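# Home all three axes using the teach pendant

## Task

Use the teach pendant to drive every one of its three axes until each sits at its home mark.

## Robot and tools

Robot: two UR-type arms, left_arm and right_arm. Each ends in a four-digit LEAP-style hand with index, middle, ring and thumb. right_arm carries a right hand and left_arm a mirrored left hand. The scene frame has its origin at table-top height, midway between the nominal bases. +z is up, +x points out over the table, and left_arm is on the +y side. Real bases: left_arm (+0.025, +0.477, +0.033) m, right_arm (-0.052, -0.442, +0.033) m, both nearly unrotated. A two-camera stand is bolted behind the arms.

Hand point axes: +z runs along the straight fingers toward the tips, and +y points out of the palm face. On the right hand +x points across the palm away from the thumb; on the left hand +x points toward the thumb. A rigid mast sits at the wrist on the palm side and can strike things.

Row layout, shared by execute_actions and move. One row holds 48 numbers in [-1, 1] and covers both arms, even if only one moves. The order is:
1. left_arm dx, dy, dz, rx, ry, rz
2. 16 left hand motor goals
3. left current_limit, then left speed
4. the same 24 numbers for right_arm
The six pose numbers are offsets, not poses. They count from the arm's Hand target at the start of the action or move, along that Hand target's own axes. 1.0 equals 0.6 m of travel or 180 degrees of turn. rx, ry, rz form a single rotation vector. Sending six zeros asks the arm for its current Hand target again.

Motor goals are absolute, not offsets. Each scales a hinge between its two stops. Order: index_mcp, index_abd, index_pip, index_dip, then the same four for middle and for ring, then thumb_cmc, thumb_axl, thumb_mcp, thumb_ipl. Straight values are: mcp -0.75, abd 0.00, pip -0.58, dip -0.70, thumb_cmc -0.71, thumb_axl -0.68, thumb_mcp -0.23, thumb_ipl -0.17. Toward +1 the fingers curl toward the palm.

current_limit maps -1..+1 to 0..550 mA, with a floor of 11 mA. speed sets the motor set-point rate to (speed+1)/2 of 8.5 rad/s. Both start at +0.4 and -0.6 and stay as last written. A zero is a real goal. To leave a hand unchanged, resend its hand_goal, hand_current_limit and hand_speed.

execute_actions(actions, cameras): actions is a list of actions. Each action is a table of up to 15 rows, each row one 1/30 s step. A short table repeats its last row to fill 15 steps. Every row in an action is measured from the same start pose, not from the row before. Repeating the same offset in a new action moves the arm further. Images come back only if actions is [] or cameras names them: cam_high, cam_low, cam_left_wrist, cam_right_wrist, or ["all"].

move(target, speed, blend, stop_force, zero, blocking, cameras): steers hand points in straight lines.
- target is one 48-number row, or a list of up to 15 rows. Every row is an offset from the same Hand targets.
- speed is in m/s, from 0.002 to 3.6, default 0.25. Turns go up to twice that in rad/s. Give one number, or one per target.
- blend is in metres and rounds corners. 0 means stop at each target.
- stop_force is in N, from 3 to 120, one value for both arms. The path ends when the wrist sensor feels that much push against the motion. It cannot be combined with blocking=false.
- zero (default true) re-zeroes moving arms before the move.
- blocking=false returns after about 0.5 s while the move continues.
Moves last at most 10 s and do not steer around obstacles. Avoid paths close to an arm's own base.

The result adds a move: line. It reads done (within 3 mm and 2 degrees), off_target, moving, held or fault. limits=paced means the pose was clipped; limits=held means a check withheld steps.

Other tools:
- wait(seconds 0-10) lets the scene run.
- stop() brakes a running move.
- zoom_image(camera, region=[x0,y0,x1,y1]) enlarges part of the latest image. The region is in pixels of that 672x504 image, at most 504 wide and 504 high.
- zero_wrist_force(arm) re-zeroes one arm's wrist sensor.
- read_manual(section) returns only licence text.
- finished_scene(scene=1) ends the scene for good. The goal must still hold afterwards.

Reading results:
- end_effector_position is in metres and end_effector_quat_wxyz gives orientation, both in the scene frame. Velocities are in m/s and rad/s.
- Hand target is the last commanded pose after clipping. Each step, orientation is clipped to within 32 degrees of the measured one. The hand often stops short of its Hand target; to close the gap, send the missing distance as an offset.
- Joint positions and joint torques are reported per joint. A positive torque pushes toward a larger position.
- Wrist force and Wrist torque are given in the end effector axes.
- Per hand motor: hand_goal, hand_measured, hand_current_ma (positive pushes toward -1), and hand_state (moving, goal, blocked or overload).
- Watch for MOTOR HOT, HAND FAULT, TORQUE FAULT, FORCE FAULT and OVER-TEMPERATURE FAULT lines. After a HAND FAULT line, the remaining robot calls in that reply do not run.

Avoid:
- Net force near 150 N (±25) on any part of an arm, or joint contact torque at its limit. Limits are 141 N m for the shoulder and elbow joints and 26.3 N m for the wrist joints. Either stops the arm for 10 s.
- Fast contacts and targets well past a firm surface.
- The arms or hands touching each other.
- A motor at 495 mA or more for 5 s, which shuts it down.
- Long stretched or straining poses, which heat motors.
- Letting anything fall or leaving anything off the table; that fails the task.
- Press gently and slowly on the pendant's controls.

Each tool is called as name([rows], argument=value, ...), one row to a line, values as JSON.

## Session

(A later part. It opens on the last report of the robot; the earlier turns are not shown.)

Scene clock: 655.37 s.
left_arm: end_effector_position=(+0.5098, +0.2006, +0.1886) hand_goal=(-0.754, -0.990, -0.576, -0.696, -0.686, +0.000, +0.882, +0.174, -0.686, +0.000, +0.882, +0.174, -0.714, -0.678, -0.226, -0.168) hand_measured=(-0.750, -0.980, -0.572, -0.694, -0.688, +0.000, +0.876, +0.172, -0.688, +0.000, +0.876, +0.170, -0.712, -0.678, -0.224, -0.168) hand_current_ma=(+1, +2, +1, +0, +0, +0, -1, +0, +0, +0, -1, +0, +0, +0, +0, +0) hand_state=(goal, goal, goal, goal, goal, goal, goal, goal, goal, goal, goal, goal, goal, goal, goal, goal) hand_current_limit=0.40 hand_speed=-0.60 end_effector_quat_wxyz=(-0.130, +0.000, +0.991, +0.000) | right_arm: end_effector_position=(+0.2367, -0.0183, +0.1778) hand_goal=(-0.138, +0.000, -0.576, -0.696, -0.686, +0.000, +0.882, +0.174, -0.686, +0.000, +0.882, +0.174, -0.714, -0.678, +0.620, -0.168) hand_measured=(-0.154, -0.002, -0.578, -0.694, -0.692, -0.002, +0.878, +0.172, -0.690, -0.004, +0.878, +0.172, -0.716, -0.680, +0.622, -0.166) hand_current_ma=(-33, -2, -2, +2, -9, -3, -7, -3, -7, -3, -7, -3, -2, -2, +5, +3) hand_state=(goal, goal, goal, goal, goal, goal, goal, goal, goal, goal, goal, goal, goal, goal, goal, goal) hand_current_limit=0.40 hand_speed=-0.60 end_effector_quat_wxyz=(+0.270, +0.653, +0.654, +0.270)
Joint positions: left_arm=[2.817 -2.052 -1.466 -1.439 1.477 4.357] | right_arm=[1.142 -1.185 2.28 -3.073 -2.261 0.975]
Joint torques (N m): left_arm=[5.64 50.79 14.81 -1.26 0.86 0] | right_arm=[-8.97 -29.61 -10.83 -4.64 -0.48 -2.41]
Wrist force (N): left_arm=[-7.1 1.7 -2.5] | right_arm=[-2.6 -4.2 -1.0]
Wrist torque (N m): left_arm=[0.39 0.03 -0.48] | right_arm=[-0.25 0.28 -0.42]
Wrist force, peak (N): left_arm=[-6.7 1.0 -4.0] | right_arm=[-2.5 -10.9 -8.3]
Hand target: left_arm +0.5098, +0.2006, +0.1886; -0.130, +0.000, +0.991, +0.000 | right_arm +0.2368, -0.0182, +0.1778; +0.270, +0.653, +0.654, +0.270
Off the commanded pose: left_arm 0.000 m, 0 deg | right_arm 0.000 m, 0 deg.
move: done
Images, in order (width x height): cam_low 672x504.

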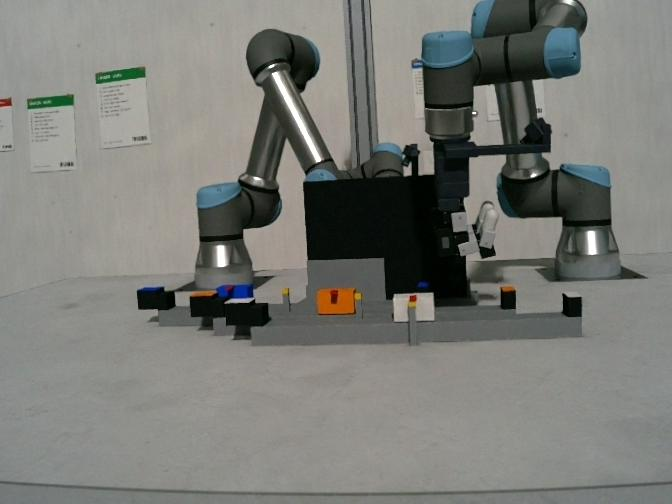

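move(target=[0,0,0,0,0,0,-0.754,-0.99,-0.576,-0.696,-0.686,0,0.882,0.174,-0.686,0,0.882,0.174,-0.714,-0.678,-0.226,-0.168,0.4,-0.6,0,0.0119,0.0119,0,0,0,-0.138,0,-0.576,-0.696,-0.686,0,0.882,0.174,-0.686,0,0.882,0.174,-0.714,-0.678,0.62,-0.168,0.4,-0.6], cameras=["cam_low"], speed=0.03)

zoom_image(camera="cam_low", region=[200, 260, 440, 350])

wait(seconds=4.5, cameras=[])

move(target=[0,0,0,0,0,0,-0.754,-0.99,-0.576,-0.696,-0.686,0,0.882,0.174,-0.686,0,0.882,0.174,-0.714,-0.678,-0.226,-0.168,0.4,-0.6,0,-0.0119,-0.0119,0,0,0,-0.138,0,-0.576,-0.696,-0.686,0,0.882,0.174,-0.686,0,0.882,0.174,-0.714,-0.678,0.62,-0.168,0.4,-0.6], cameras=["cam_low"], speed=0.06)

zoom_image(camera="cam_low", region=[200, 260, 440, 350])

Scene clock: 663.00 s.
left_arm: end_effector_position=(+0.5098, +0.2006, +0.1886) hand_goal=(-0.754, -0.990, -0.576, -0.696, -0.686, +0.000, +0.882, +0.174, -0.686, +0.000, +0.882, +0.174, -0.714, -0.678, -0.226, -0.168) hand_measured=(-0.750, -0.980, -0.572, -0.694, -0.688, +0.000, +0.876, +0.172, -0.688, +0.000, +0.876, +0.170, -0.712, -0.678, -0.224, -0.168) hand_current_ma=(+1, +2, +1, +0, +0, +0, -1, +0, +0, +0, -1, +0, +0, +0, +0, +0) hand_state=(goal, goal, goal, goal, goal, goal, goal, goal, goal, goal, goal, goal, goal, goal, goal, goal) hand_current_limit=0.40 hand_speed=-0.60 end_effector_quat_wxyz=(-0.130, +0.000, +0.991, +0.000) | right_arm: end_effector_position=(+0.2470, -0.0182, +0.1778) hand_goal=(-0.138, +0.000, -0.576, -0.696, -0.686, +0.000, +0.882, +0.174, -0.686, +0.000, +0.882, +0.174, -0.714, -0.678, +0.620, -0.168) hand_measured=(-0.152, -0.004, -0.578, -0.694, -0.692, -0.002, +0.878, +0.172, -0.690, -0.004, +0.878, +0.172, -0.716, -0.680, +0.622, -0.166) hand_current_ma=(-32, -3, -2, +2, -9, -3, -7, -3, -7, -3, -7, -3, -2, -2, +5, +3) hand_state=(goal, goal, goal, goal, goal, goal, goal, goal, goal, goal, goal, goal, goal, goal, goal, goal) hand_current_limit=0.40 hand_speed=-0.60 end_effector_quat_wxyz=(+0.270, +0.653, +0.654, +0.270)
Joint positions: left_arm=[2.817 -2.052 -1.466 -1.439 1.477 4.357] | right_arm=[1.121 -1.177 2.274 -3.09 -2.252 0.95]
Joint torques (N m): left_arm=[4.78 49.4 15.14 -1.31 0.89 -0.08] | right_arm=[2.35 -36.04 -18.11 -2.09 -3.58 1.92]
Wrist force (N): left_arm=[-7.1 1.3 -2.7] | right_arm=[-2.2 -16.0 -10.9]
Wrist torque (N m): left_arm=[0.35 0.03 -0.48] | right_arm=[0.13 0.00 -0.15]
Wrist force, peak (N): left_arm=[-6.9 1.0 -3.9] | right_arm=[-2.6 -15.5 -11.8]
Hand target: left_arm +0.5098, +0.2006, +0.1886; -0.130, +0.000, +0.991, +0.000 | right_arm +0.2469, -0.0182, +0.1778; +0.270, +0.653, +0.654, +0.270
Off the commanded pose: left_arm 0.000 m, 0 deg | right_arm 0.000 m, 0 deg.
move: done
Images, in order (width x height): cam_low 672x504.

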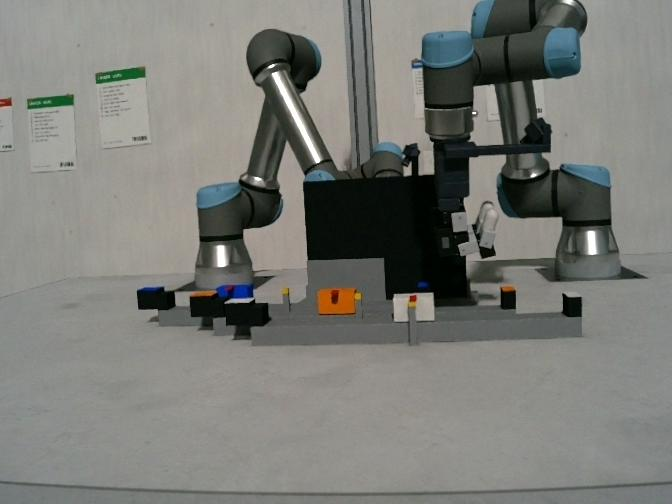

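Scaled by 2.100 from the camera's 672x504 image, which has a finer 960x720 frame.

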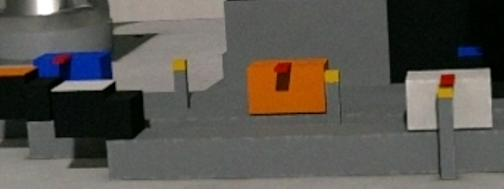

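Scene clock: 667.50 s.
left_arm: end_effector_position=(+0.5098, +0.2006, +0.1886) hand_goal=(-0.754, -0.990, -0.576, -0.696, -0.686, +0.000, +0.882, +0.174, -0.686, +0.000, +0.882, +0.174, -0.714, -0.678, -0.226, -0.168) hand_measured=(-0.750, -0.980, -0.572, -0.694, -0.688, +0.000, +0.876, +0.172, -0.688, +0.000, +0.876, +0.170, -0.712, -0.678, -0.224, -0.168) hand_current_ma=(+1, +2, +1, +0, +0, +0, -1, +0, +0, +0, -1, +0, +0, +0, +0, +0) hand_state=(goal, goal, goal, goal, goal, goal, goal, goal, goal, goal, goal, goal, goal, goal, goal, goal) hand_current_limit=0.40 hand_speed=-0.60 end_effector_quat_wxyz=(-0.130, +0.000, +0.991, +0.000) | right_arm: end_effector_position=(+0.2469, -0.0182, +0.1778) hand_goal=(-0.138, +0.000, -0.576, -0.696, -0.686, +0.000, +0.882, +0.174, -0.686, +0.000, +0.882, +0.174, -0.714, -0.678, +0.620, -0.168) hand_measured=(-0.152, -0.004, -0.578, -0.694, -0.692, -0.002, +0.878, +0.172, -0.690, -0.004, +0.878, +0.172, -0.716, -0.680, +0.622, -0.166) hand_current_ma=(-32, -4, -2, +2, -9, -3, -7, -3, -7, -3, -7, -3, -2, -2, +5, +3) hand_state=(goal, goal, goal, goal, goal, goal, goal, goal, goal, goal, goal, goal, goal, goal, goal, goal) hand_current_limit=0.40 hand_speed=-0.60 end_effector_quat_wxyz=(+0.270, +0.653, +0.654, +0.270)
Joint positions: left_arm=[2.817 -2.052 -1.466 -1.439 1.477 4.357] | right_arm=[1.121 -1.177 2.274 -3.09 -2.253 0.95]
Joint torques (N m): left_arm=[4.6 50.36 16.08 -1.25 0.86 -0.15] | right_arm=[2.41 -41.06 -2.46 -1.39 -2.94 2.07]
Wrist force (N): left_arm=[-6.9 1.2 -3.2] | right_arm=[-2.5 -13.2 -9.9]
Wrist torque (N m): left_arm=[0.35 0.03 -0.48] | right_arm=[0.13 0.08 -0.23]
Wrist force, peak (N): left_arm=[-7.0 1.2 -4.0] | right_arm=[-2.3 -15.2 -10.0]
Hand target: left_arm +0.5098, +0.2006, +0.1886; -0.130, +0.000, +0.991, +0.000 | right_arm +0.2469, -0.0182, +0.1778; +0.270, +0.653, +0.654, +0.270
Off the commanded pose: left_arm 0.000 m, 0 deg | right_arm 0.000 m, 0 deg.
wait: 4.50 s; at rest by 0.17 s
No camera images: "cameras" was empty.

Scene clock: 668.23 s.
left_arm: end_effector_position=(+0.5098, +0.2006, +0.1886) hand_goal=(-0.754, -0.990, -0.576, -0.696, -0.686, +0.000, +0.882, +0.174, -0.686, +0.000, +0.882, +0.174, -0.714, -0.678, -0.226, -0.168) hand_measured=(-0.750, -0.980, -0.572, -0.694, -0.688, +0.000, +0.876, +0.172, -0.688, +0.000, +0.876, +0.170, -0.712, -0.678, -0.224, -0.168) hand_current_ma=(+1, +2, +1, +0, +0, +0, -1, +0, +0, +0, -1, +0, +0, +0, +0, +0) hand_state=(goal, goal, goal, goal, goal, goal, goal, goal, goal, goal, goal, goal, goal, goal, goal, goal) hand_current_limit=0.40 hand_speed=-0.60 end_effector_quat_wxyz=(-0.130, +0.000, +0.991, +0.000) | right_arm: end_effector_position=(+0.2367, -0.0183, +0.1778) hand_goal=(-0.138, +0.000, -0.576, -0.696, -0.686, +0.000, +0.882, +0.174, -0.686, +0.000, +0.882, +0.174, -0.714, -0.678, +0.620, -0.168) hand_measured=(-0.152, -0.002, -0.578, -0.694, -0.692, -0.002, +0.878, +0.172, -0.690, -0.004, +0.878, +0.172, -0.716, -0.680, +0.622, -0.166) hand_current_ma=(-32, -2, -2, +2, -9, -3, -7, -3, -7, -3, -7, -3, -2, -2, +5, +3) hand_state=(goal, goal, goal, goal, goal, goal, goal, goal, goal, goal, goal, goal, goal, goal, goal, goal) hand_current_limit=0.40 hand_speed=-0.60 end_effector_quat_wxyz=(+0.270, +0.653, +0.654, +0.270)
Joint positions: left_arm=[2.817 -2.052 -1.466 -1.439 1.477 4.357] | right_arm=[1.142 -1.185 2.28 -3.073 -2.261 0.975]
Joint torques (N m): left_arm=[4.56 51.23 15.27 -1.27 0.77 -0.19] | right_arm=[-9.94 -28.43 -10.06 -4.62 -0.43 -2.84]
Wrist force (N): left_arm=[-6.8 1.6 -2.1] | right_arm=[-3.0 -4.1 -0.8]
Wrist torque (N m): left_arm=[0.34 0.02 -0.46] | right_arm=[-0.26 0.33 -0.46]
Wrist force, peak (N): left_arm=[-7.2 1.3 -3.4] | right_arm=[-3.0 -13.1 -9.9]
Hand target: left_arm +0.5098, +0.2006, +0.1886; -0.130, +0.000, +0.991, +0.000 | right_arm +0.2368, -0.0182, +0.1778; +0.270, +0.653, +0.654, +0.270
Off the commanded pose: left_arm 0.000 m, 0 deg | right_arm 0.000 m, 0 deg.
move: done
Images, in order (width x height): cam_low 672x504.

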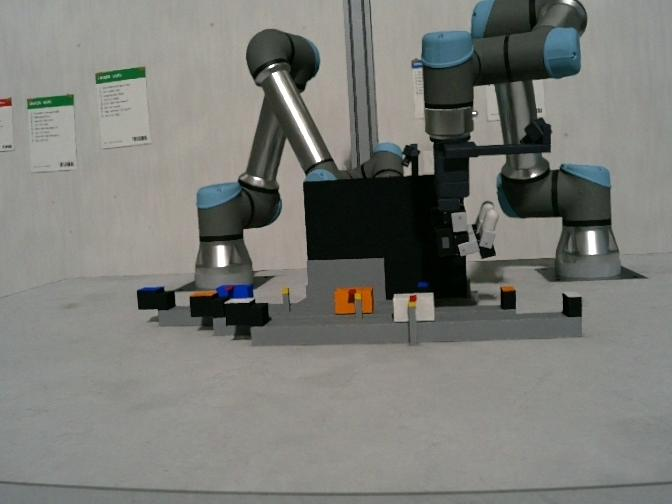

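Scaled by 2.100 from the camera's 672x504 image, which has a finer 960x720 frame.

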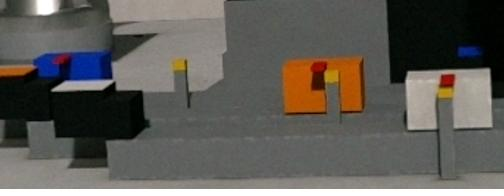

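zoom_image(camera="cam_low", region=[330, 275, 380, 315])

Scaled by 10.080 from the camera's 672x504 image, which has a finer 960x720 frame.

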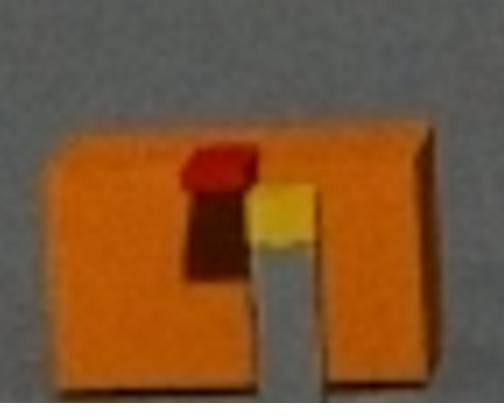

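move(target=[0,0,0,0,0,0,-0.754,-0.99,-0.576,-0.696,-0.686,0,0.882,0.174,-0.686,0,0.882,0.174,-0.714,-0.678,-0.226,-0.168,0.4,-0.6,0,0.0119,0.0119,0,0,0,-0.138,0,-0.576,-0.696,-0.686,0,0.882,0.174,-0.686,0,0.882,0.174,-0.714,-0.678,0.62,-0.168,0.4,-0.6], cameras=[], speed=0.03)

wait(seconds=1.3, cameras=[])

move(target=[0,0,0,0,0,0,-0.754,-0.99,-0.576,-0.696,-0.686,0,0.882,0.174,-0.686,0,0.882,0.174,-0.714,-0.678,-0.226,-0.168,0.4,-0.6,0,-0.0119,-0.0119,0,0,0,-0.138,0,-0.576,-0.696,-0.686,0,0.882,0.174,-0.686,0,0.882,0.174,-0.714,-0.678,0.62,-0.168,0.4,-0.6], cameras=["cam_low", "cam_high"], speed=0.06)

zoom_image(camera="cam_low", region=[330, 275, 380, 315])

zoom_image(camera="cam_high", region=[280, 220, 340, 280])

Scene clock: 675.83 s.
left_arm: end_effector_position=(+0.5098, +0.2006, +0.1886) hand_goal=(-0.754, -0.990, -0.576, -0.696, -0.686, +0.000, +0.882, +0.174, -0.686, +0.000, +0.882, +0.174, -0.714, -0.678, -0.226, -0.168) hand_measured=(-0.750, -0.980, -0.572, -0.694, -0.688, +0.000, +0.876, +0.172, -0.688, +0.000, +0.876, +0.170, -0.712, -0.678, -0.224, -0.168) hand_current_ma=(+1, +2, +1, +0, +0, +0, -1, +0, +0, +0, -1, +0, +0, +0, +0, +0) hand_state=(goal, goal, goal, goal, goal, goal, goal, goal, goal, goal, goal, goal, goal, goal, goal, goal) hand_current_limit=0.40 hand_speed=-0.60 end_effector_quat_wxyz=(-0.130, +0.000, +0.991, +0.000) | right_arm: end_effector_position=(+0.2470, -0.0182, +0.1778) hand_goal=(-0.138, +0.000, -0.576, -0.696, -0.686, +0.000, +0.882, +0.174, -0.686, +0.000, +0.882, +0.174, -0.714, -0.678, +0.620, -0.168) hand_measured=(-0.152, -0.004, -0.578, -0.694, -0.692, -0.002, +0.878, +0.172, -0.690, -0.004, +0.878, +0.172, -0.716, -0.680, +0.622, -0.166) hand_current_ma=(-32, -4, -2, +2, -9, -3, -7, -3, -7, -3, -7, -3, -2, -2, +5, +3) hand_state=(goal, goal, goal, goal, goal, goal, goal, goal, goal, goal, goal, goal, goal, goal, goal, goal) hand_current_limit=0.40 hand_speed=-0.60 end_effector_quat_wxyz=(+0.270, +0.653, +0.654, +0.270)
Joint positions: left_arm=[2.817 -2.052 -1.466 -1.439 1.477 4.357] | right_arm=[1.121 -1.177 2.274 -3.09 -2.252 0.95]
Joint torques (N m): left_arm=[4.39 49.86 16.4 -1.08 0.86 -0.38] | right_arm=[1.87 -36.58 -17.38 -2.06 -3.5 1.96]
Wrist force (N): left_arm=[-7.1 1.4 -2.5] | right_arm=[-2.7 -16.0 -10.7]
Wrist torque (N m): left_arm=[0.36 0.04 -0.48] | right_arm=[0.10 0.05 -0.19]
Wrist force, peak (N): left_arm=[-7.0 0.8 -4.1] | right_arm=[-2.6 -16.1 -11.3]
Hand target: left_arm +0.5098, +0.2006, +0.1886; -0.130, +0.000, +0.991, +0.000 | right_arm +0.2469, -0.0182, +0.1778; +0.270, +0.653, +0.654, +0.270
Off the commanded pose: left_arm 0.000 m, 0 deg | right_arm 0.000 m, 0 deg.
move: done
No camera images: "cameras" was empty.

Scene clock: 677.13 s.
left_arm: end_effector_position=(+0.5098, +0.2006, +0.1886) hand_goal=(-0.754, -0.990, -0.576, -0.696, -0.686, +0.000, +0.882, +0.174, -0.686, +0.000, +0.882, +0.174, -0.714, -0.678, -0.226, -0.168) hand_measured=(-0.750, -0.980, -0.572, -0.694, -0.688, +0.000, +0.876, +0.172, -0.688, +0.000, +0.876, +0.170, -0.712, -0.678, -0.224, -0.168) hand_current_ma=(+1, +2, +1, +0, +0, +0, -1, +0, +0, +0, -1, +0, +0, +0, +0, +0) hand_state=(goal, goal, goal, goal, goal, goal, goal, goal, goal, goal, goal, goal, goal, goal, goal, goal) hand_current_limit=0.40 hand_speed=-0.60 end_effector_quat_wxyz=(-0.130, +0.000, +0.991, +0.000) | right_arm: end_effector_position=(+0.2469, -0.0182, +0.1778) hand_goal=(-0.138, +0.000, -0.576, -0.696, -0.686, +0.000, +0.882, +0.174, -0.686, +0.000, +0.882, +0.174, -0.714, -0.678, +0.620, -0.168) hand_measured=(-0.152, -0.004, -0.578, -0.694, -0.692, -0.002, +0.878, +0.172, -0.690, -0.004, +0.878, +0.172, -0.716, -0.680, +0.622, -0.166) hand_current_ma=(-31, -4, -2, +2, -9, -3, -7, -3, -7, -3, -7, -3, -2, -2, +5, +3) hand_state=(goal, goal, goal, goal, goal, goal, goal, goal, goal, goal, goal, goal, goal, goal, goal, goal) hand_current_limit=0.40 hand_speed=-0.60 end_effector_quat_wxyz=(+0.270, +0.653, +0.654, +0.270)
Joint positions: left_arm=[2.817 -2.052 -1.466 -1.439 1.477 4.357] | right_arm=[1.121 -1.177 2.274 -3.09 -2.253 0.95]
Joint torques (N m): left_arm=[4.38 50.48 15.52 -1.25 0.82 -0.41] | right_arm=[2.98 -41.18 -3.56 -1.51 -3.67 2.13]
Wrist force (N): left_arm=[-6.8 1.5 -2.9] | right_arm=[-2.7 -13.6 -9.7]
Wrist torque (N m): left_arm=[0.38 0.02 -0.47] | right_arm=[0.10 0.11 -0.25]
Wrist force, peak (N): left_arm=[-6.9 1.0 -3.9] | right_arm=[-2.5 -15.0 -10.3]
Hand target: left_arm +0.5098, +0.2006, +0.1886; -0.130, +0.000, +0.991, +0.000 | right_arm +0.2469, -0.0182, +0.1778; +0.270, +0.653, +0.654, +0.270
Off the commanded pose: left_arm 0.000 m, 0 deg | right_arm 0.000 m, 0 deg.
wait: 1.30 s; at rest by 0.17 s
No camera images: "cameras" was empty.

Scene clock: 677.87 s.
left_arm: end_effector_position=(+0.5098, +0.2006, +0.1886) hand_goal=(-0.754, -0.990, -0.576, -0.696, -0.686, +0.000, +0.882, +0.174, -0.686, +0.000, +0.882, +0.174, -0.714, -0.678, -0.226, -0.168) hand_measured=(-0.750, -0.980, -0.572, -0.694, -0.688, +0.000, +0.876, +0.172, -0.688, +0.000, +0.876, +0.170, -0.712, -0.678, -0.224, -0.168) hand_current_ma=(+1, +2, +1, +0, +0, +0, -1, +0, +0, +0, -1, +0, +0, +0, +0, +0) hand_state=(goal, goal, goal, goal, goal, goal, goal, goal, goal, goal, goal, goal, goal, goal, goal, goal) hand_current_limit=0.40 hand_speed=-0.60 end_effector_quat_wxyz=(-0.130, +0.000, +0.991, +0.000) | right_arm: end_effector_position=(+0.2367, -0.0183, +0.1778) hand_goal=(-0.138, +0.000, -0.576, -0.696, -0.686, +0.000, +0.882, +0.174, -0.686, +0.000, +0.882, +0.174, -0.714, -0.678, +0.620, -0.168) hand_measured=(-0.152, -0.002, -0.578, -0.694, -0.692, -0.002, +0.878, +0.172, -0.690, -0.004, +0.878, +0.172, -0.716, -0.680, +0.622, -0.166) hand_current_ma=(-31, -2, -2, +2, -9, -3, -7, -3, -7, -3, -7, -3, -2, -2, +5, +3) hand_state=(goal, goal, goal, goal, goal, goal, goal, goal, goal, goal, goal, goal, goal, goal, goal, goal) hand_current_limit=0.40 hand_speed=-0.60 end_effector_quat_wxyz=(+0.270, +0.653, +0.654, +0.270) end_effector_velocity=(+0.001, +0.000, +0.001) end_effector_angular_velocity=(+0.000, +0.000, +0.002)
Joint positions: left_arm=[2.817 -2.052 -1.466 -1.439 1.477 4.357] | right_arm=[1.142 -1.185 2.28 -3.073 -2.261 0.975]
Joint velocities: left_arm=[within noise] | right_arm=[-0.001 -0.001 0.001 -0.002 0.001 -0.005]
Joint torques (N m): left_arm=[4.76 50.21 15.29 -1.21 0.65 -0.41] | right_arm=[-8.68 -27.85 -10.64 -4.5 -0.29 -2.5]
Wrist force (N): left_arm=[-6.7 0.9 -3.7] | right_arm=[-2.7 -3.9 -1.1]
Wrist torque (N m): left_arm=[0.34 0.01 -0.46] | right_arm=[-0.23 0.29 -0.42]
Wrist force, peak (N): left_arm=[-6.9 1.2 -3.9] | right_arm=[-2.4 -14.0 -9.2]
Hand target: left_arm +0.5098, +0.2006, +0.1886; -0.130, +0.000, +0.991, +0.000 | right_arm +0.2368, -0.0182, +0.1778; +0.270, +0.653, +0.654, +0.270
Off the commanded pose: left_arm 0.000 m, 0 deg | right_arm 0.000 m, 0 deg.
move: done
Images, in order (width x height): cam_high 672x504, cam_low 672x504.

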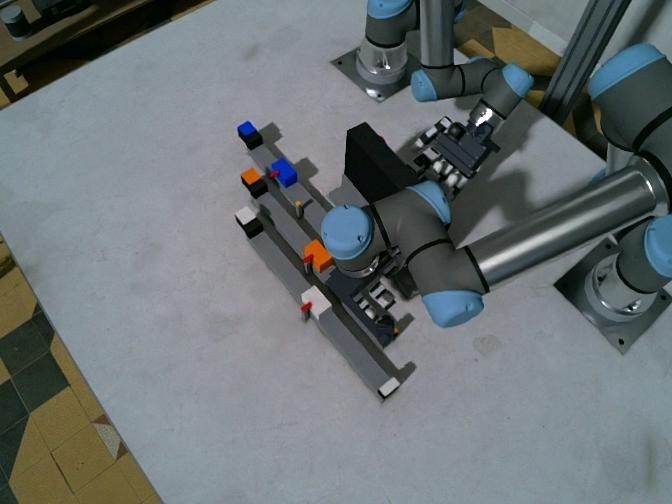

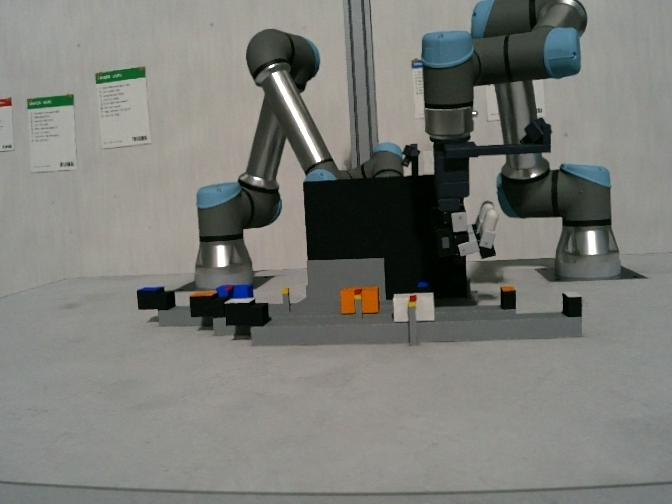

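Scaled by 10.080 from the camera's 672x504 image, which has a finer 960x720 frame.

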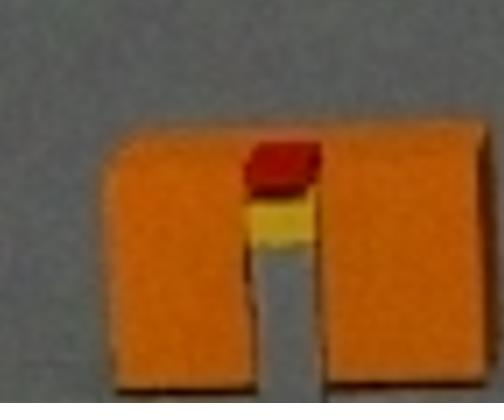

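Scaled by 8.400 from the camera's 672x504 image, which has a finer 960x720 frame.

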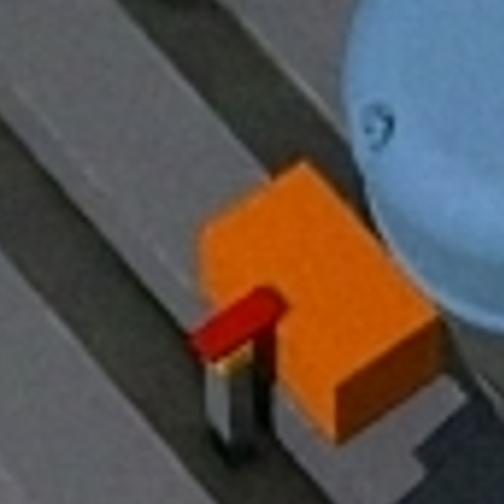

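move(target=[0,0,0,0,0,0,-0.754,-0.99,-0.576,-0.696,-0.686,0,0.882,0.174,-0.686,0,0.882,0.174,-0.714,-0.678,-0.226,-0.168,0.4,-0.6,0.0633,-0.0608,0.0401,0,0,0,-0.138,0,-0.576,-0.696,-0.686,0,0.882,0.174,-0.686,0,0.882,0.174,-0.714,-0.678,0.62,-0.168,0.4,-0.6], cameras=["cam_right_wrist"], speed=0.1)

move(target=[0,0,0,0,0,0,-0.754,-0.99,-0.576,-0.696,-0.686,0,0.882,0.174,-0.686,0,0.882,0.174,-0.714,-0.678,-0.226,-0.168,0.4,-0.6,0,0.0377,0.0377,0,0,0,-0.138,0,-0.576,-0.696,-0.686,0,0.882,0.174,-0.686,0,0.882,0.174,-0.714,-0.678,0.62,-0.168,0.4,-0.6], cameras=["cam_right_wrist"], speed=0.012, stop_force=8)

zoom_image(camera="cam_right_wrist", region=[370, 0, 672, 210])

move(target=[0,0,0,0,0,0,-0.754,-0.99,-0.576,-0.696,-0.686,0,0.882,0.174,-0.686,0,0.882,0.174,-0.714,-0.678,-0.226,-0.168,0.4,-0.6,0,-0.0212,-0.0212,0,0,0,-0.138,0,-0.576,-0.696,-0.686,0,0.882,0.174,-0.686,0,0.882,0.174,-0.714,-0.678,0.62,-0.168,0.4,-0.6], cameras=["cam_right_wrist"], speed=0.06)

Scene clock: 689.23 s.
left_arm: end_effector_position=(+0.5098, +0.2006, +0.1886) hand_goal=(-0.754, -0.990, -0.576, -0.696, -0.686, +0.000, +0.882, +0.174, -0.686, +0.000, +0.882, +0.174, -0.714, -0.678, -0.226, -0.168) hand_measured=(-0.750, -0.980, -0.572, -0.694, -0.688, +0.000, +0.876, +0.172, -0.688, +0.000, +0.876, +0.170, -0.712, -0.678, -0.224, -0.168) hand_current_ma=(+1, +2, +1, +0, +0, +0, -1, +0, +0, +0, -1, +0, +0, +0, +0, +0) hand_state=(goal, goal, goal, goal, goal, goal, goal, goal, goal, goal, goal, goal, goal, goal, goal, goal) hand_current_limit=0.40 hand_speed=-0.60 end_effector_quat_wxyz=(-0.130, +0.000, +0.991, +0.000) | right_arm: end_effector_position=(+0.2279, +0.0198, +0.1351) hand_goal=(-0.138, +0.000, -0.576, -0.696, -0.686, +0.000, +0.882, +0.174, -0.686, +0.000, +0.882, +0.174, -0.714, -0.678, +0.620, -0.168) hand_measured=(-0.152, -0.002, -0.578, -0.694, -0.692, -0.002, +0.878, +0.172, -0.690, -0.004, +0.878, +0.172, -0.716, -0.680, +0.622, -0.166) hand_current_ma=(-31, -2, -2, +2, -9, -3, -7, -3, -7, -3, -7, -3, -2, -2, +5, +3) hand_state=(goal, goal, goal, goal, goal, goal, goal, goal, goal, goal, goal, goal, goal, goal, goal, goal) hand_current_limit=0.40 hand_speed=-0.60 end_effector_quat_wxyz=(+0.270, +0.653, +0.654, +0.270)
Joint positions: left_arm=[2.817 -2.052 -1.466 -1.439 1.477 4.357] | right_arm=[1.194 -1.032 2.188 -3.092 -2.281 1.038]
Joint torques (N m): left_arm=[3.99 50.3 15.49 -1.12 0.71 -0.45] | right_arm=[-7.53 -33.47 -2.22 -0.97 0.06 -2.51]
Wrist force (N): left_arm=[-6.7 1.6 -2.8] | right_arm=[-2.7 -3.8 -0.8]
Wrist torque (N m): left_arm=[0.39 -0.01 -0.46] | right_arm=[-0.22 0.27 -0.38]
Wrist force, peak (N): left_arm=[-6.8 0.9 -4.2] | right_arm=[-2.1 -4.9 -0.2]
Hand target: left_arm +0.5098, +0.2006, +0.1886; -0.130, +0.000, +0.991, +0.000 | right_arm +0.2280, +0.0197, +0.1350; +0.270, +0.653, +0.654, +0.270
Off the commanded pose: left_arm 0.000 m, 0 deg | right_arm 0.000 m, 0 deg.
move: done
camera_calibration:
cam_right_wrist: T_world_to_cam=[[0.456155, -0.767217, 0.450888, -0.114076], [-0.8886, -0.420077, 0.184189, 0.133451], [0.0480949, -0.484678, -0.873369, 0.238743], [0, 0, 0, 1]] pos_world=[0.159139, 0.0842522, 0.235366]
Images, in order (width x height): cam_right_wrist 672x504.

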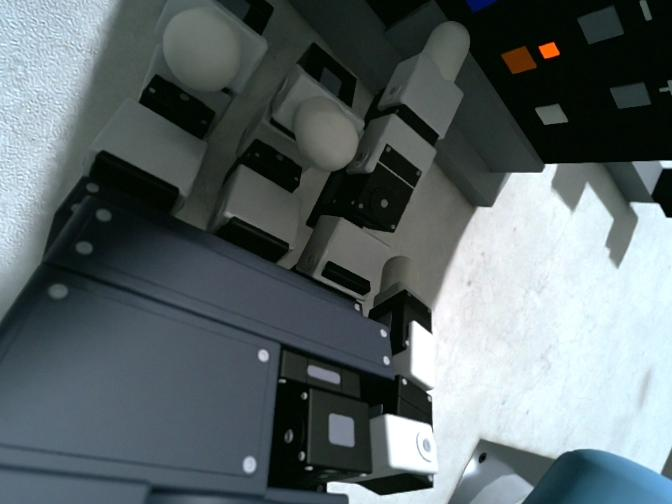

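Scene clock: 692.20 s.
left_arm: end_effector_position=(+0.5098, +0.2006, +0.1886) hand_goal=(-0.754, -0.990, -0.576, -0.696, -0.686, +0.000, +0.882, +0.174, -0.686, +0.000, +0.882, +0.174, -0.714, -0.678, -0.226, -0.168) hand_measured=(-0.750, -0.980, -0.572, -0.694, -0.688, +0.000, +0.876, +0.172, -0.688, +0.000, +0.876, +0.170, -0.712, -0.678, -0.224, -0.168) hand_current_ma=(+1, +2, +1, +0, +0, +0, -1, +0, +0, +0, -1, +0, +0, +0, +0, +0) hand_state=(goal, goal, goal, goal, goal, goal, goal, goal, goal, goal, goal, goal, goal, goal, goal, goal) hand_current_limit=0.40 hand_speed=-0.60 end_effector_quat_wxyz=(-0.130, +0.000, +0.991, +0.000) | right_arm: end_effector_position=(+0.2510, +0.0198, +0.1350) hand_goal=(-0.138, +0.000, -0.576, -0.696, -0.686, +0.000, +0.882, +0.174, -0.686, +0.000, +0.882, +0.174, -0.714, -0.678, +0.620, -0.168) hand_measured=(-0.152, -0.004, -0.578, -0.694, -0.692, -0.002, +0.878, +0.172, -0.690, -0.004, +0.878, +0.172, -0.716, -0.680, +0.622, -0.166) hand_current_ma=(-30, -5, -2, +2, -9, -3, -7, -3, -7, -3, -7, -3, -2, -2, +5, +3) hand_state=(goal, goal, goal, goal, goal, goal, goal, goal, goal, goal, goal, goal, goal, goal, goal, goal) hand_current_limit=0.40 hand_speed=-0.60 end_effector_quat_wxyz=(+0.270, +0.653, +0.654, +0.270)
Joint positions: left_arm=[2.817 -2.052 -1.466 -1.439 1.477 4.357] | right_arm=[1.15 -1.018 2.175 -3.129 -2.264 0.984]
Joint torques (N m): left_arm=[4.02 49.82 15.66 -0.99 0.56 -0.55] | right_arm=[3.58 -46.57 -1.74 -1.01 -3.3 2.21]
Wrist force (N): left_arm=[-6.8 0.9 -3.6] | right_arm=[-2.8 -10.2 -7.5]
Wrist torque (N m): left_arm=[0.30 0.03 -0.48] | right_arm=[-0.01 0.13 -0.36]
Wrist force, peak (N): left_arm=[-7.0 0.9 -3.9] | right_arm=[-2.3 -19.0 -13.7]
Hand target: left_arm +0.5098, +0.2006, +0.1886; -0.130, +0.000, +0.991, +0.000 | right_arm +0.2510, +0.0198, +0.1350; +0.270, +0.653, +0.654, +0.270 (not the last commanded pose)
Off the commanded pose: left_arm 0.000 m, 0 deg | right_arm 0.009 m, 0 deg.
move: contact (right_arm)
camera_calibration:
cam_right_wrist: T_world_to_cam=[[0.456271, -0.767108, 0.450957, -0.124615], [-0.888551, -0.420046, 0.184496, 0.153912], [0.0478944, -0.484878, -0.873269, 0.237575], [0, 0, 0, 1]] pos_world=[0.182238, 0.0842517, 0.235266]
Images, in order (width x height): cam_right_wrist 672x504.

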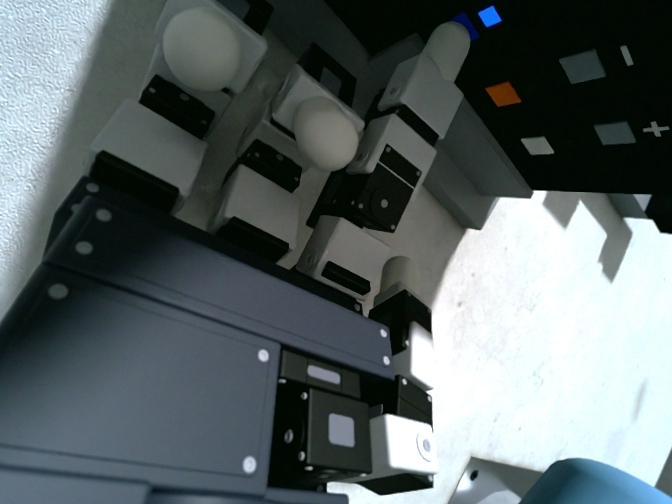

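Scaled by 1.669 from the camera's 672x504 image, which has a finer 960x720 frame.

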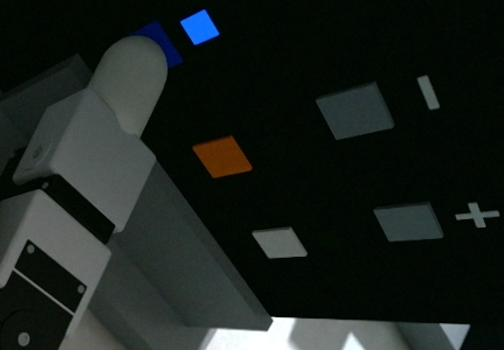

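Scene clock: 692.93 s.
left_arm: end_effector_position=(+0.5098, +0.2006, +0.1886) hand_goal=(-0.754, -0.990, -0.576, -0.696, -0.686, +0.000, +0.882, +0.174, -0.686, +0.000, +0.882, +0.174, -0.714, -0.678, -0.226, -0.168) hand_measured=(-0.750, -0.980, -0.572, -0.694, -0.688, +0.000, +0.876, +0.172, -0.688, +0.000, +0.876, +0.170, -0.712, -0.678, -0.224, -0.168) hand_current_ma=(+1, +2, +1, +0, +0, +0, -1, +0, +0, +0, -1, +0, +0, +0, +0, +0) hand_state=(goal, goal, goal, goal, goal, goal, goal, goal, goal, goal, goal, goal, goal, goal, goal, goal) hand_current_limit=0.40 hand_speed=-0.60 end_effector_quat_wxyz=(-0.130, +0.000, +0.991, +0.000) | right_arm: end_effector_position=(+0.2329, +0.0196, +0.1350) hand_goal=(-0.138, +0.000, -0.576, -0.696, -0.686, +0.000, +0.882, +0.174, -0.686, +0.000, +0.882, +0.174, -0.714, -0.678, +0.620, -0.168) hand_measured=(-0.152, -0.002, -0.578, -0.694, -0.692, -0.002, +0.878, +0.172, -0.690, -0.004, +0.878, +0.172, -0.716, -0.680, +0.622, -0.166) hand_current_ma=(-30, -3, -2, +2, -9, -3, -7, -3, -7, -3, -7, -3, -2, -2, +5, +3) hand_state=(goal, goal, goal, goal, goal, goal, goal, goal, goal, goal, goal, goal, goal, goal, goal, goal) hand_current_limit=0.40 hand_speed=-0.60 end_effector_quat_wxyz=(+0.270, +0.653, +0.654, +0.270) end_effector_velocity=(+0.002, +0.001, +0.000) end_effector_angular_velocity=(+0.001, +0.000, +0.003)
Joint positions: left_arm=[2.817 -2.052 -1.466 -1.439 1.477 4.357] | right_arm=[1.185 -1.03 2.185 -3.1 -2.277 1.027]
Joint velocities: left_arm=[within noise] | right_arm=[-0.003 0.001 -0.001 -0.006 0.003 -0.008]
Joint torques (N m): left_arm=[4.06 49.74 15.41 -1.07 0.7 -0.54] | right_arm=[-8.51 -30.38 -16.79 -4.85 -0.23 -2.79]
Wrist force (N): left_arm=[-6.7 1.2 -3.7] | right_arm=[-2.9 -3.7 -1.1]
Wrist torque (N m): left_arm=[0.37 0.02 -0.48] | right_arm=[-0.21 0.29 -0.43]
Wrist force, peak (N): left_arm=[-6.8 0.9 -4.0] | right_arm=[-2.4 -11.5 -6.3]
Hand target: left_arm +0.5098, +0.2006, +0.1886; -0.130, +0.000, +0.991, +0.000 | right_arm +0.2330, +0.0197, +0.1350; +0.270, +0.653, +0.654, +0.270
Off the commanded pose: left_arm 0.000 m, 0 deg | right_arm 0.000 m, 0 deg.
move: done
camera_calibration:
cam_right_wrist: T_world_to_cam=[[0.45609, -0.767155, 0.45106, -0.116424], [-0.888649, -0.419821, 0.184535, 0.137775], [0.0477973, -0.484999, -0.873207, 0.238405], [0, 0, 0, 1]] pos_world=[0.164138, 0.084152, 0.235266]
Images, in order (width x height): cam_right_wrist 672x504.

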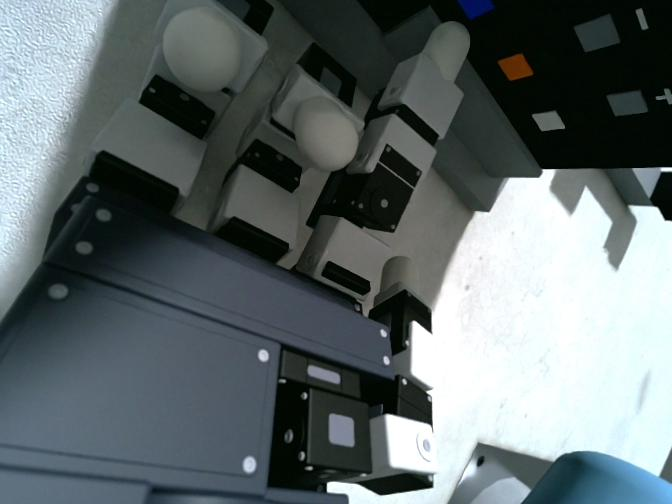

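move(target=[0,0,0,0,0,0,-0.754,-0.99,-0.576,-0.696,-0.686,0,0.882,0.174,-0.686,0,0.882,0.174,-0.714,-0.678,-0.226,-0.168,0.4,-0.6,-0.0632,0.0549,-0.046,0,0,0,-0.138,0,-0.576,-0.696,-0.686,0,0.882,0.174,-0.686,0,0.882,0.174,-0.714,-0.678,0.62,-0.168,0.4,-0.6], cameras=[], speed=0.1)

move(target=[0,0,0,0,0,0,-0.754,-0.99,-0.576,-0.696,-0.686,0,0.882,0.174,-0.686,0,0.882,0.174,-0.714,-0.678,-0.226,-0.168,0.4,-0.6,0,0.0119,0.0119,0,0,0,-0.138,0,-0.576,-0.696,-0.686,0,0.882,0.174,-0.686,0,0.882,0.174,-0.714,-0.678,0.62,-0.168,0.4,-0.6], cameras=["cam_low"], speed=0.03)

wait(seconds=1, cameras=["cam_low"])

zoom_image(camera="cam_low", region=[200, 260, 440, 350])

Scene clock: 701.37 s.
left_arm: end_effector_position=(+0.5098, +0.2006, +0.1886) hand_goal=(-0.754, -0.990, -0.576, -0.696, -0.686, +0.000, +0.882, +0.174, -0.686, +0.000, +0.882, +0.174, -0.714, -0.678, -0.226, -0.168) hand_measured=(-0.750, -0.980, -0.572, -0.694, -0.688, +0.000, +0.876, +0.172, -0.688, +0.000, +0.876, +0.170, -0.712, -0.678, -0.224, -0.168) hand_current_ma=(+1, +2, +1, +0, +0, +0, -1, +0, +0, +0, -1, +0, +0, +0, +0, +0) hand_state=(goal, goal, goal, goal, goal, goal, goal, goal, goal, goal, goal, goal, goal, goal, goal, goal) hand_current_limit=0.40 hand_speed=-0.60 end_effector_quat_wxyz=(-0.130, +0.000, +0.991, +0.000) | right_arm: end_effector_position=(+0.2369, -0.0182, +0.1777) hand_goal=(-0.138, +0.000, -0.576, -0.696, -0.686, +0.000, +0.882, +0.174, -0.686, +0.000, +0.882, +0.174, -0.714, -0.678, +0.620, -0.168) hand_measured=(-0.152, -0.002, -0.578, -0.694, -0.692, -0.002, +0.878, +0.172, -0.690, -0.004, +0.878, +0.172, -0.716, -0.680, +0.622, -0.166) hand_current_ma=(-30, -3, -2, +2, -9, -3, -7, -3, -7, -3, -7, -3, -2, -2, +5, +3) hand_state=(goal, goal, goal, goal, goal, goal, goal, goal, goal, goal, goal, goal, goal, goal, goal, goal) hand_current_limit=0.40 hand_speed=-0.60 end_effector_quat_wxyz=(+0.270, +0.653, +0.654, +0.270)
Joint positions: left_arm=[2.817 -2.052 -1.466 -1.439 1.477 4.357] | right_arm=[1.142 -1.184 2.279 -3.073 -2.261 0.975]
Joint torques (N m): left_arm=[4.06 50.51 16.14 -1.06 0.6 -0.63] | right_arm=[7.28 -38.13 -22.27 -4.88 -2.74 2.36]
Wrist force (N): left_arm=[-6.2 1.1 -3.6] | right_arm=[-2.7 -4.0 -1.0]
Wrist torque (N m): left_arm=[0.33 -0.03 -0.43] | right_arm=[-0.24 0.28 -0.44]
Wrist force, peak (N): left_arm=[-7.0 1.1 -4.0] | right_arm=[-3.1 -4.2 -0.8]
Hand target: left_arm +0.5098, +0.2006, +0.1886; -0.130, +0.000, +0.991, +0.000 | right_arm +0.2369, -0.0182, +0.1778; +0.270, +0.653, +0.654, +0.270
Off the commanded pose: left_arm 0.000 m, 0 deg | right_arm 0.000 m, 0 deg.
move: done
No camera images: "cameras" was empty.

Scene clock: 702.10 s.
left_arm: end_effector_position=(+0.5098, +0.2006, +0.1886) hand_goal=(-0.754, -0.990, -0.576, -0.696, -0.686, +0.000, +0.882, +0.174, -0.686, +0.000, +0.882, +0.174, -0.714, -0.678, -0.226, -0.168) hand_measured=(-0.750, -0.980, -0.572, -0.694, -0.688, +0.000, +0.876, +0.172, -0.688, +0.000, +0.876, +0.170, -0.712, -0.678, -0.224, -0.168) hand_current_ma=(+1, +2, +1, +0, +0, +0, -1, +0, +0, +0, -1, +0, +0, +0, +0, +0) hand_state=(goal, goal, goal, goal, goal, goal, goal, goal, goal, goal, goal, goal, goal, goal, goal, goal) hand_current_limit=0.40 hand_speed=-0.60 end_effector_quat_wxyz=(-0.130, +0.000, +0.991, +0.000) | right_arm: end_effector_position=(+0.2470, -0.0181, +0.1778) hand_goal=(-0.138, +0.000, -0.576, -0.696, -0.686, +0.000, +0.882, +0.174, -0.686, +0.000, +0.882, +0.174, -0.714, -0.678, +0.620, -0.168) hand_measured=(-0.152, -0.004, -0.578, -0.694, -0.692, -0.002, +0.878, +0.172, -0.690, -0.004, +0.878, +0.172, -0.716, -0.680, +0.622, -0.166) hand_current_ma=(-30, -4, -2, +2, -9, -3, -7, -3, -7, -3, -7, -3, -2, -2, +5, +3) hand_state=(goal, goal, goal, goal, goal, goal, goal, goal, goal, goal, goal, goal, goal, goal, goal, goal) hand_current_limit=0.40 hand_speed=-0.60 end_effector_quat_wxyz=(+0.270, +0.653, +0.654, +0.270)
Joint positions: left_arm=[2.817 -2.052 -1.466 -1.439 1.477 4.357] | right_arm=[1.121 -1.177 2.274 -3.09 -2.252 0.95]
Joint torques (N m): left_arm=[4.78 50.36 16.38 -0.97 0.68 -0.57] | right_arm=[0.69 -35.8 -19.01 -2.04 -3.54 2.04]
Wrist force (N): left_arm=[-6.8 1.0 -3.8] | right_arm=[-2.9 -15.3 -12.7]
Wrist torque (N m): left_arm=[0.35 0.04 -0.48] | right_arm=[0.20 0.04 -0.16]
Wrist force, peak (N): left_arm=[-7.0 1.2 -3.7] | right_arm=[-2.6 -16.8 -11.7]
Hand target: left_arm +0.5098, +0.2006, +0.1886; -0.130, +0.000, +0.991, +0.000 | right_arm +0.2470, -0.0181, +0.1778; +0.270, +0.653, +0.654, +0.270
Off the commanded pose: left_arm 0.000 m, 0 deg | right_arm 0.000 m, 0 deg.
move: done
Images, in order (width x height): cam_low 672x504.

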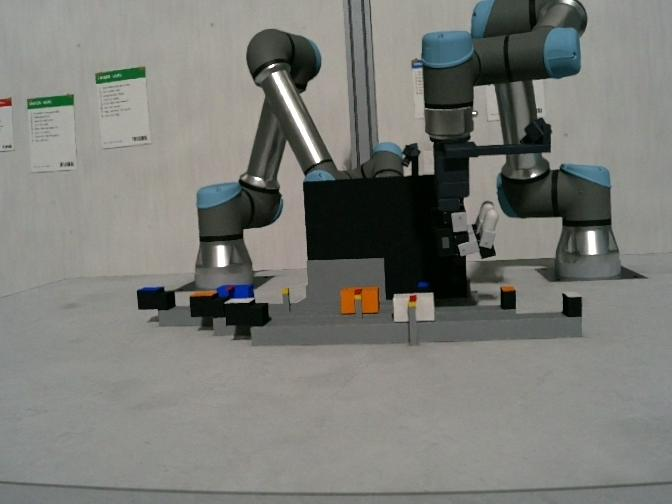

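Scene clock: 703.10 s.
left_arm: end_effector_position=(+0.5098, +0.2006, +0.1886) hand_goal=(-0.754, -0.990, -0.576, -0.696, -0.686, +0.000, +0.882, +0.174, -0.686, +0.000, +0.882, +0.174, -0.714, -0.678, -0.226, -0.168) hand_measured=(-0.750, -0.980, -0.572, -0.694, -0.688, +0.000, +0.876, +0.172, -0.688, +0.000, +0.876, +0.170, -0.712, -0.678, -0.224, -0.168) hand_current_ma=(+1, +2, +1, +0, +0, +0, -1, +0, +0, +0, -1, +0, +0, +0, +0, +0) hand_state=(goal, goal, goal, goal, goal, goal, goal, goal, goal, goal, goal, goal, goal, goal, goal, goal) hand_current_limit=0.40 hand_speed=-0.60 end_effector_quat_wxyz=(-0.130, +0.000, +0.991, +0.000) | right_arm: end_effector_position=(+0.2470, -0.0181, +0.1778) hand_goal=(-0.138, +0.000, -0.576, -0.696, -0.686, +0.000, +0.882, +0.174, -0.686, +0.000, +0.882, +0.174, -0.714, -0.678, +0.620, -0.168) hand_measured=(-0.152, -0.004, -0.578, -0.694, -0.692, -0.002, +0.878, +0.172, -0.690, -0.004, +0.878, +0.172, -0.716, -0.680, +0.622, -0.166) hand_current_ma=(-30, -4, -2, +2, -9, -3, -7, -3, -7, -3, -7, -3, -2, -2, +5, +3) hand_state=(goal, goal, goal, goal, goal, goal, goal, goal, goal, goal, goal, goal, goal, goal, goal, goal) hand_current_limit=0.40 hand_speed=-0.60 end_effector_quat_wxyz=(+0.270, +0.653, +0.654, +0.270)
Joint positions: left_arm=[2.817 -2.052 -1.466 -1.439 1.477 4.357] | right_arm=[1.121 -1.177 2.274 -3.09 -2.253 0.95]
Joint torques (N m): left_arm=[4.65 51.08 15.83 -1.02 0.65 -0.71] | right_arm=[2.37 -41.7 -3.73 -1.41 -3.73 1.9]
Wrist force (N): left_arm=[-6.7 1.0 -3.6] | right_arm=[-3.1 -13.5 -10.9]
Wrist torque (N m): left_arm=[0.33 0.03 -0.47] | right_arm=[0.14 0.11 -0.24]
Wrist force, peak (N): left_arm=[-6.7 1.0 -4.1] | right_arm=[-2.5 -15.6 -11.3]
Hand target: left_arm +0.5098, +0.2006, +0.1886; -0.130, +0.000, +0.991, +0.000 | right_arm +0.2470, -0.0181, +0.1778; +0.270, +0.653, +0.654, +0.270
Off the commanded pose: left_arm 0.000 m, 0 deg | right_arm 0.000 m, 0 deg.
wait: 1.00 s; at rest by 0.17 s
Images, in order (width x height): cam_low 672x504.

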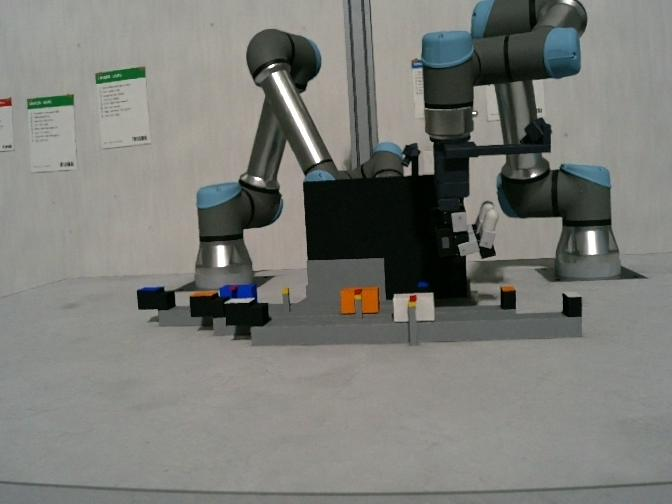

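Scaled by 2.100 from the camera's 672x504 image, which has a finer 960x720 frame.

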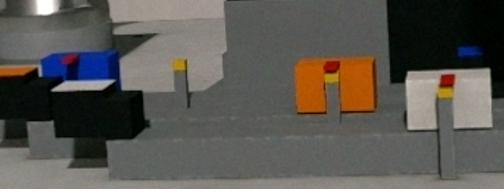

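wait(seconds=8, cameras=["cam_low"])

zoom_image(camera="cam_low", region=[200, 260, 440, 350])

Scene clock: 712.63 s.
left_arm: end_effector_position=(+0.5098, +0.2006, +0.1886) hand_goal=(-0.754, -0.990, -0.576, -0.696, -0.686, +0.000, +0.882, +0.174, -0.686, +0.000, +0.882, +0.174, -0.714, -0.678, -0.226, -0.168) hand_measured=(-0.750, -0.980, -0.572, -0.694, -0.688, +0.000, +0.876, +0.172, -0.688, +0.000, +0.876, +0.170, -0.712, -0.678, -0.224, -0.168) hand_current_ma=(+1, +2, +1, +0, +0, +0, -1, +0, +0, +0, -1, +0, +0, +0, +0, +0) hand_state=(goal, goal, goal, goal, goal, goal, goal, goal, goal, goal, goal, goal, goal, goal, goal, goal) hand_current_limit=0.40 hand_speed=-0.60 end_effector_quat_wxyz=(-0.130, +0.000, +0.991, +0.000) | right_arm: end_effector_position=(+0.2470, -0.0182, +0.1778) hand_goal=(-0.138, +0.000, -0.576, -0.696, -0.686, +0.000, +0.882, +0.174, -0.686, +0.000, +0.882, +0.174, -0.714, -0.678, +0.620, -0.168) hand_measured=(-0.152, -0.004, -0.578, -0.694, -0.692, -0.002, +0.878, +0.172, -0.690, -0.004, +0.878, +0.172, -0.716, -0.680, +0.622, -0.166) hand_current_ma=(-30, -4, -2, +2, -9, -3, -7, -3, -7, -3, -7, -3, -2, -2, +5, +3) hand_state=(goal, goal, goal, goal, goal, goal, goal, goal, goal, goal, goal, goal, goal, goal, goal, goal) hand_current_limit=0.40 hand_speed=-0.60 end_effector_quat_wxyz=(+0.270, +0.653, +0.654, +0.270)
Joint positions: left_arm=[2.817 -2.052 -1.466 -1.439 1.477 4.357] | right_arm=[1.121 -1.177 2.274 -3.09 -2.253 0.95]
Joint torques (N m): left_arm=[5.02 49.59 16.57 -0.7 0.57 -0.73] | right_arm=[2.81 -41.62 -3.13 -1.39 -1.69 2.08]
Wrist force (N): left_arm=[-6.7 1.1 -3.6] | right_arm=[-2.7 -13.9 -10.4]
Wrist torque (N m): left_arm=[0.34 0.00 -0.47] | right_arm=[0.09 0.07 -0.22]
Wrist force, peak (N): left_arm=[-7.0 0.9 -4.0] | right_arm=[-2.5 -15.1 -10.1]
Hand target: left_arm +0.5098, +0.2006, +0.1886; -0.130, +0.000, +0.991, +0.000 | right_arm +0.2470, -0.0181, +0.1778; +0.270, +0.653, +0.654, +0.270
Off the commanded pose: left_arm 0.000 m, 0 deg | right_arm 0.000 m, 0 deg.
wait: 8.00 s; at rest from the start
Images, in order (width x height): cam_low 672x504.

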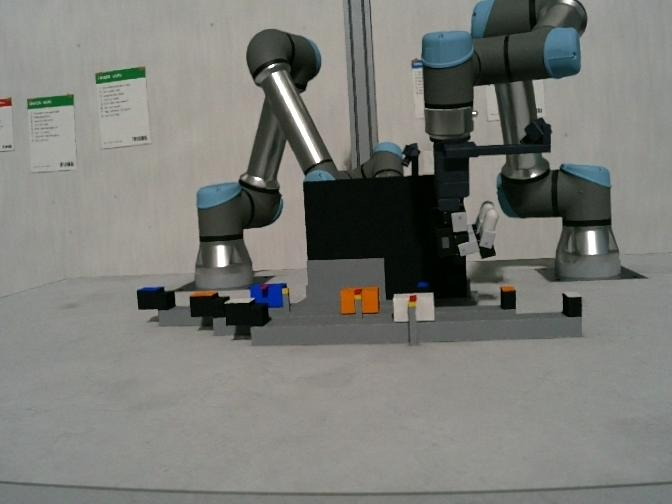

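Scaled by 2.100 from the camera's 672x504 image, which has a finer 960x720 frame.

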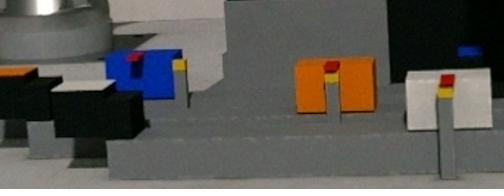

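wait(seconds=3, cameras=[])

move(target=[0,0,0,0,0,0,-0.754,-0.99,-0.576,-0.696,-0.686,0,0.882,0.174,-0.686,0,0.882,0.174,-0.714,-0.678,-0.226,-0.168,0.4,-0.6,0,-0.0119,-0.0119,0,0,0,-0.138,0,-0.576,-0.696,-0.686,0,0.882,0.174,-0.686,0,0.882,0.174,-0.714,-0.678,0.62,-0.168,0.4,-0.6], cameras=["cam_low"], speed=0.06)

zoom_image(camera="cam_low", region=[260, 270, 310, 310])

Scene clock: 719.27 s.
left_arm: end_effector_position=(+0.5098, +0.2006, +0.1886) hand_goal=(-0.754, -0.990, -0.576, -0.696, -0.686, +0.000, +0.882, +0.174, -0.686, +0.000, +0.882, +0.174, -0.714, -0.678, -0.226, -0.168) hand_measured=(-0.750, -0.980, -0.572, -0.694, -0.688, +0.000, +0.876, +0.172, -0.688, +0.000, +0.876, +0.170, -0.712, -0.678, -0.224, -0.168) hand_current_ma=(+1, +2, +1, +0, +0, +0, -1, +0, +0, +0, -1, +0, +0, +0, +0, +0) hand_state=(goal, goal, goal, goal, goal, goal, goal, goal, goal, goal, goal, goal, goal, goal, goal, goal) hand_current_limit=0.40 hand_speed=-0.60 end_effector_quat_wxyz=(-0.130, +0.000, +0.991, +0.000) | right_arm: end_effector_position=(+0.2470, -0.0181, +0.1778) hand_goal=(-0.138, +0.000, -0.576, -0.696, -0.686, +0.000, +0.882, +0.174, -0.686, +0.000, +0.882, +0.174, -0.714, -0.678, +0.620, -0.168) hand_measured=(-0.152, -0.004, -0.578, -0.694, -0.692, -0.002, +0.878, +0.172, -0.690, -0.004, +0.878, +0.172, -0.716, -0.680, +0.622, -0.166) hand_current_ma=(-30, -4, -2, +2, -9, -3, -7, -3, -7, -3, -7, -3, -2, -2, +5, +3) hand_state=(goal, goal, goal, goal, goal, goal, goal, goal, goal, goal, goal, goal, goal, goal, goal, goal) hand_current_limit=0.40 hand_speed=-0.60 end_effector_quat_wxyz=(+0.270, +0.653, +0.654, +0.270)
Joint positions: left_arm=[2.817 -2.052 -1.466 -1.439 1.477 4.357] | right_arm=[1.121 -1.177 2.274 -3.09 -2.253 0.95]
Joint torques (N m): left_arm=[4.1 50.06 17.48 -0.59 0.52 -0.89] | right_arm=[1.32 -41.04 -3.13 -1.67 -1.66 1.84]
Wrist force (N): left_arm=[-6.6 1.1 -3.4] | right_arm=[-2.9 -14.1 -10.4]
Wrist torque (N m): left_arm=[0.35 0.00 -0.46] | right_arm=[0.10 0.11 -0.25]
Wrist force, peak (N): left_arm=[-6.9 1.1 -4.0] | right_arm=[-2.4 -14.9 -10.2]
Hand target: left_arm +0.5098, +0.2006, +0.1886; -0.130, +0.000, +0.991, +0.000 | right_arm +0.2470, -0.0181, +0.1778; +0.270, +0.653, +0.654, +0.270
Off the commanded pose: left_arm 0.000 m, 0 deg | right_arm 0.000 m, 0 deg.
wait: 3.00 s; at rest from the start
No camera images: "cameras" was empty.

Scene clock: 720.00 s.
left_arm: end_effector_position=(+0.5098, +0.2006, +0.1886) hand_goal=(-0.754, -0.990, -0.576, -0.696, -0.686, +0.000, +0.882, +0.174, -0.686, +0.000, +0.882, +0.174, -0.714, -0.678, -0.226, -0.168) hand_measured=(-0.750, -0.980, -0.572, -0.694, -0.688, +0.000, +0.876, +0.172, -0.688, +0.000, +0.876, +0.170, -0.712, -0.678, -0.224, -0.168) hand_current_ma=(+1, +2, +1, +0, +0, +0, -1, +0, +0, +0, -1, +0, +0, +0, +0, +0) hand_state=(goal, goal, goal, goal, goal, goal, goal, goal, goal, goal, goal, goal, goal, goal, goal, goal) hand_current_limit=0.40 hand_speed=-0.60 end_effector_quat_wxyz=(-0.130, +0.000, +0.991, +0.000) | right_arm: end_effector_position=(+0.2368, -0.0182, +0.1778) hand_goal=(-0.138, +0.000, -0.576, -0.696, -0.686, +0.000, +0.882, +0.174, -0.686, +0.000, +0.882, +0.174, -0.714, -0.678, +0.620, -0.168) hand_measured=(-0.152, -0.002, -0.578, -0.694, -0.692, -0.002, +0.878, +0.172, -0.690, -0.004, +0.878, +0.172, -0.716, -0.680, +0.622, -0.166) hand_current_ma=(-30, -3, -2, +2, -9, -3, -7, -3, -7, -3, -7, -3, -2, -2, +5, +3) hand_state=(goal, goal, goal, goal, goal, goal, goal, goal, goal, goal, goal, goal, goal, goal, goal, goal) hand_current_limit=0.40 hand_speed=-0.60 end_effector_quat_wxyz=(+0.270, +0.653, +0.654, +0.270) end_effector_velocity=(+0.000, +0.000, +0.000) end_effector_angular_velocity=(-0.002, +0.002, +0.003)
Joint positions: left_arm=[2.817 -2.052 -1.466 -1.439 1.477 4.357] | right_arm=[1.142 -1.185 2.28 -3.073 -2.261 0.975]
Joint velocities: left_arm=[within noise] | right_arm=[-0.002 -0.001 0.001 -0.001 0.002 -0.005]
Joint torques (N m): left_arm=[3.9 50.16 17.5 -0.38 0.69 -0.87] | right_arm=[-8.23 -29.08 -11.01 -4.47 -0.29 -2.65]
Wrist force (N): left_arm=[-6.9 1.6 -2.1] | right_arm=[-2.9 -3.8 -1.0]
Wrist torque (N m): left_arm=[0.34 0.03 -0.47] | right_arm=[-0.21 0.32 -0.44]
Wrist force, peak (N): left_arm=[-7.0 1.1 -3.5] | right_arm=[-2.8 -13.9 -10.6]
Hand target: left_arm +0.5098, +0.2006, +0.1886; -0.130, +0.000, +0.991, +0.000 | right_arm +0.2369, -0.0182, +0.1778; +0.270, +0.653, +0.654, +0.270
Off the commanded pose: left_arm 0.000 m, 0 deg | right_arm 0.000 m, 0 deg.
move: done
Images, in order (width x height): cam_low 672x504.

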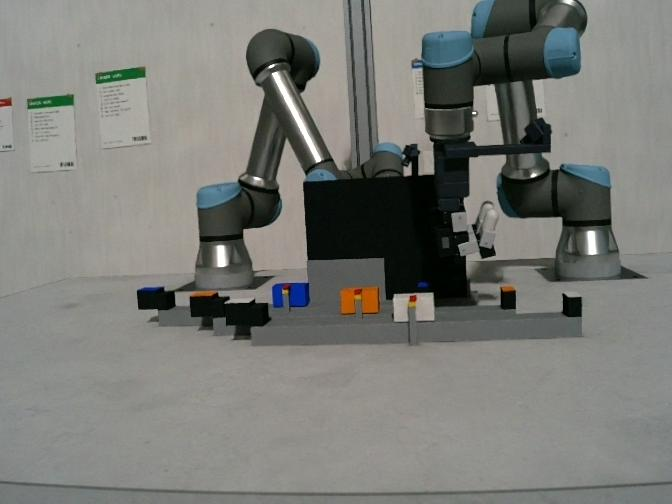

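Scaled by 10.080 from the camera's 672x504 image, which has a finer 960x720 frame.

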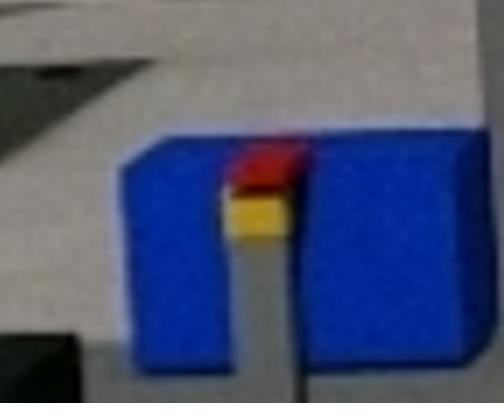

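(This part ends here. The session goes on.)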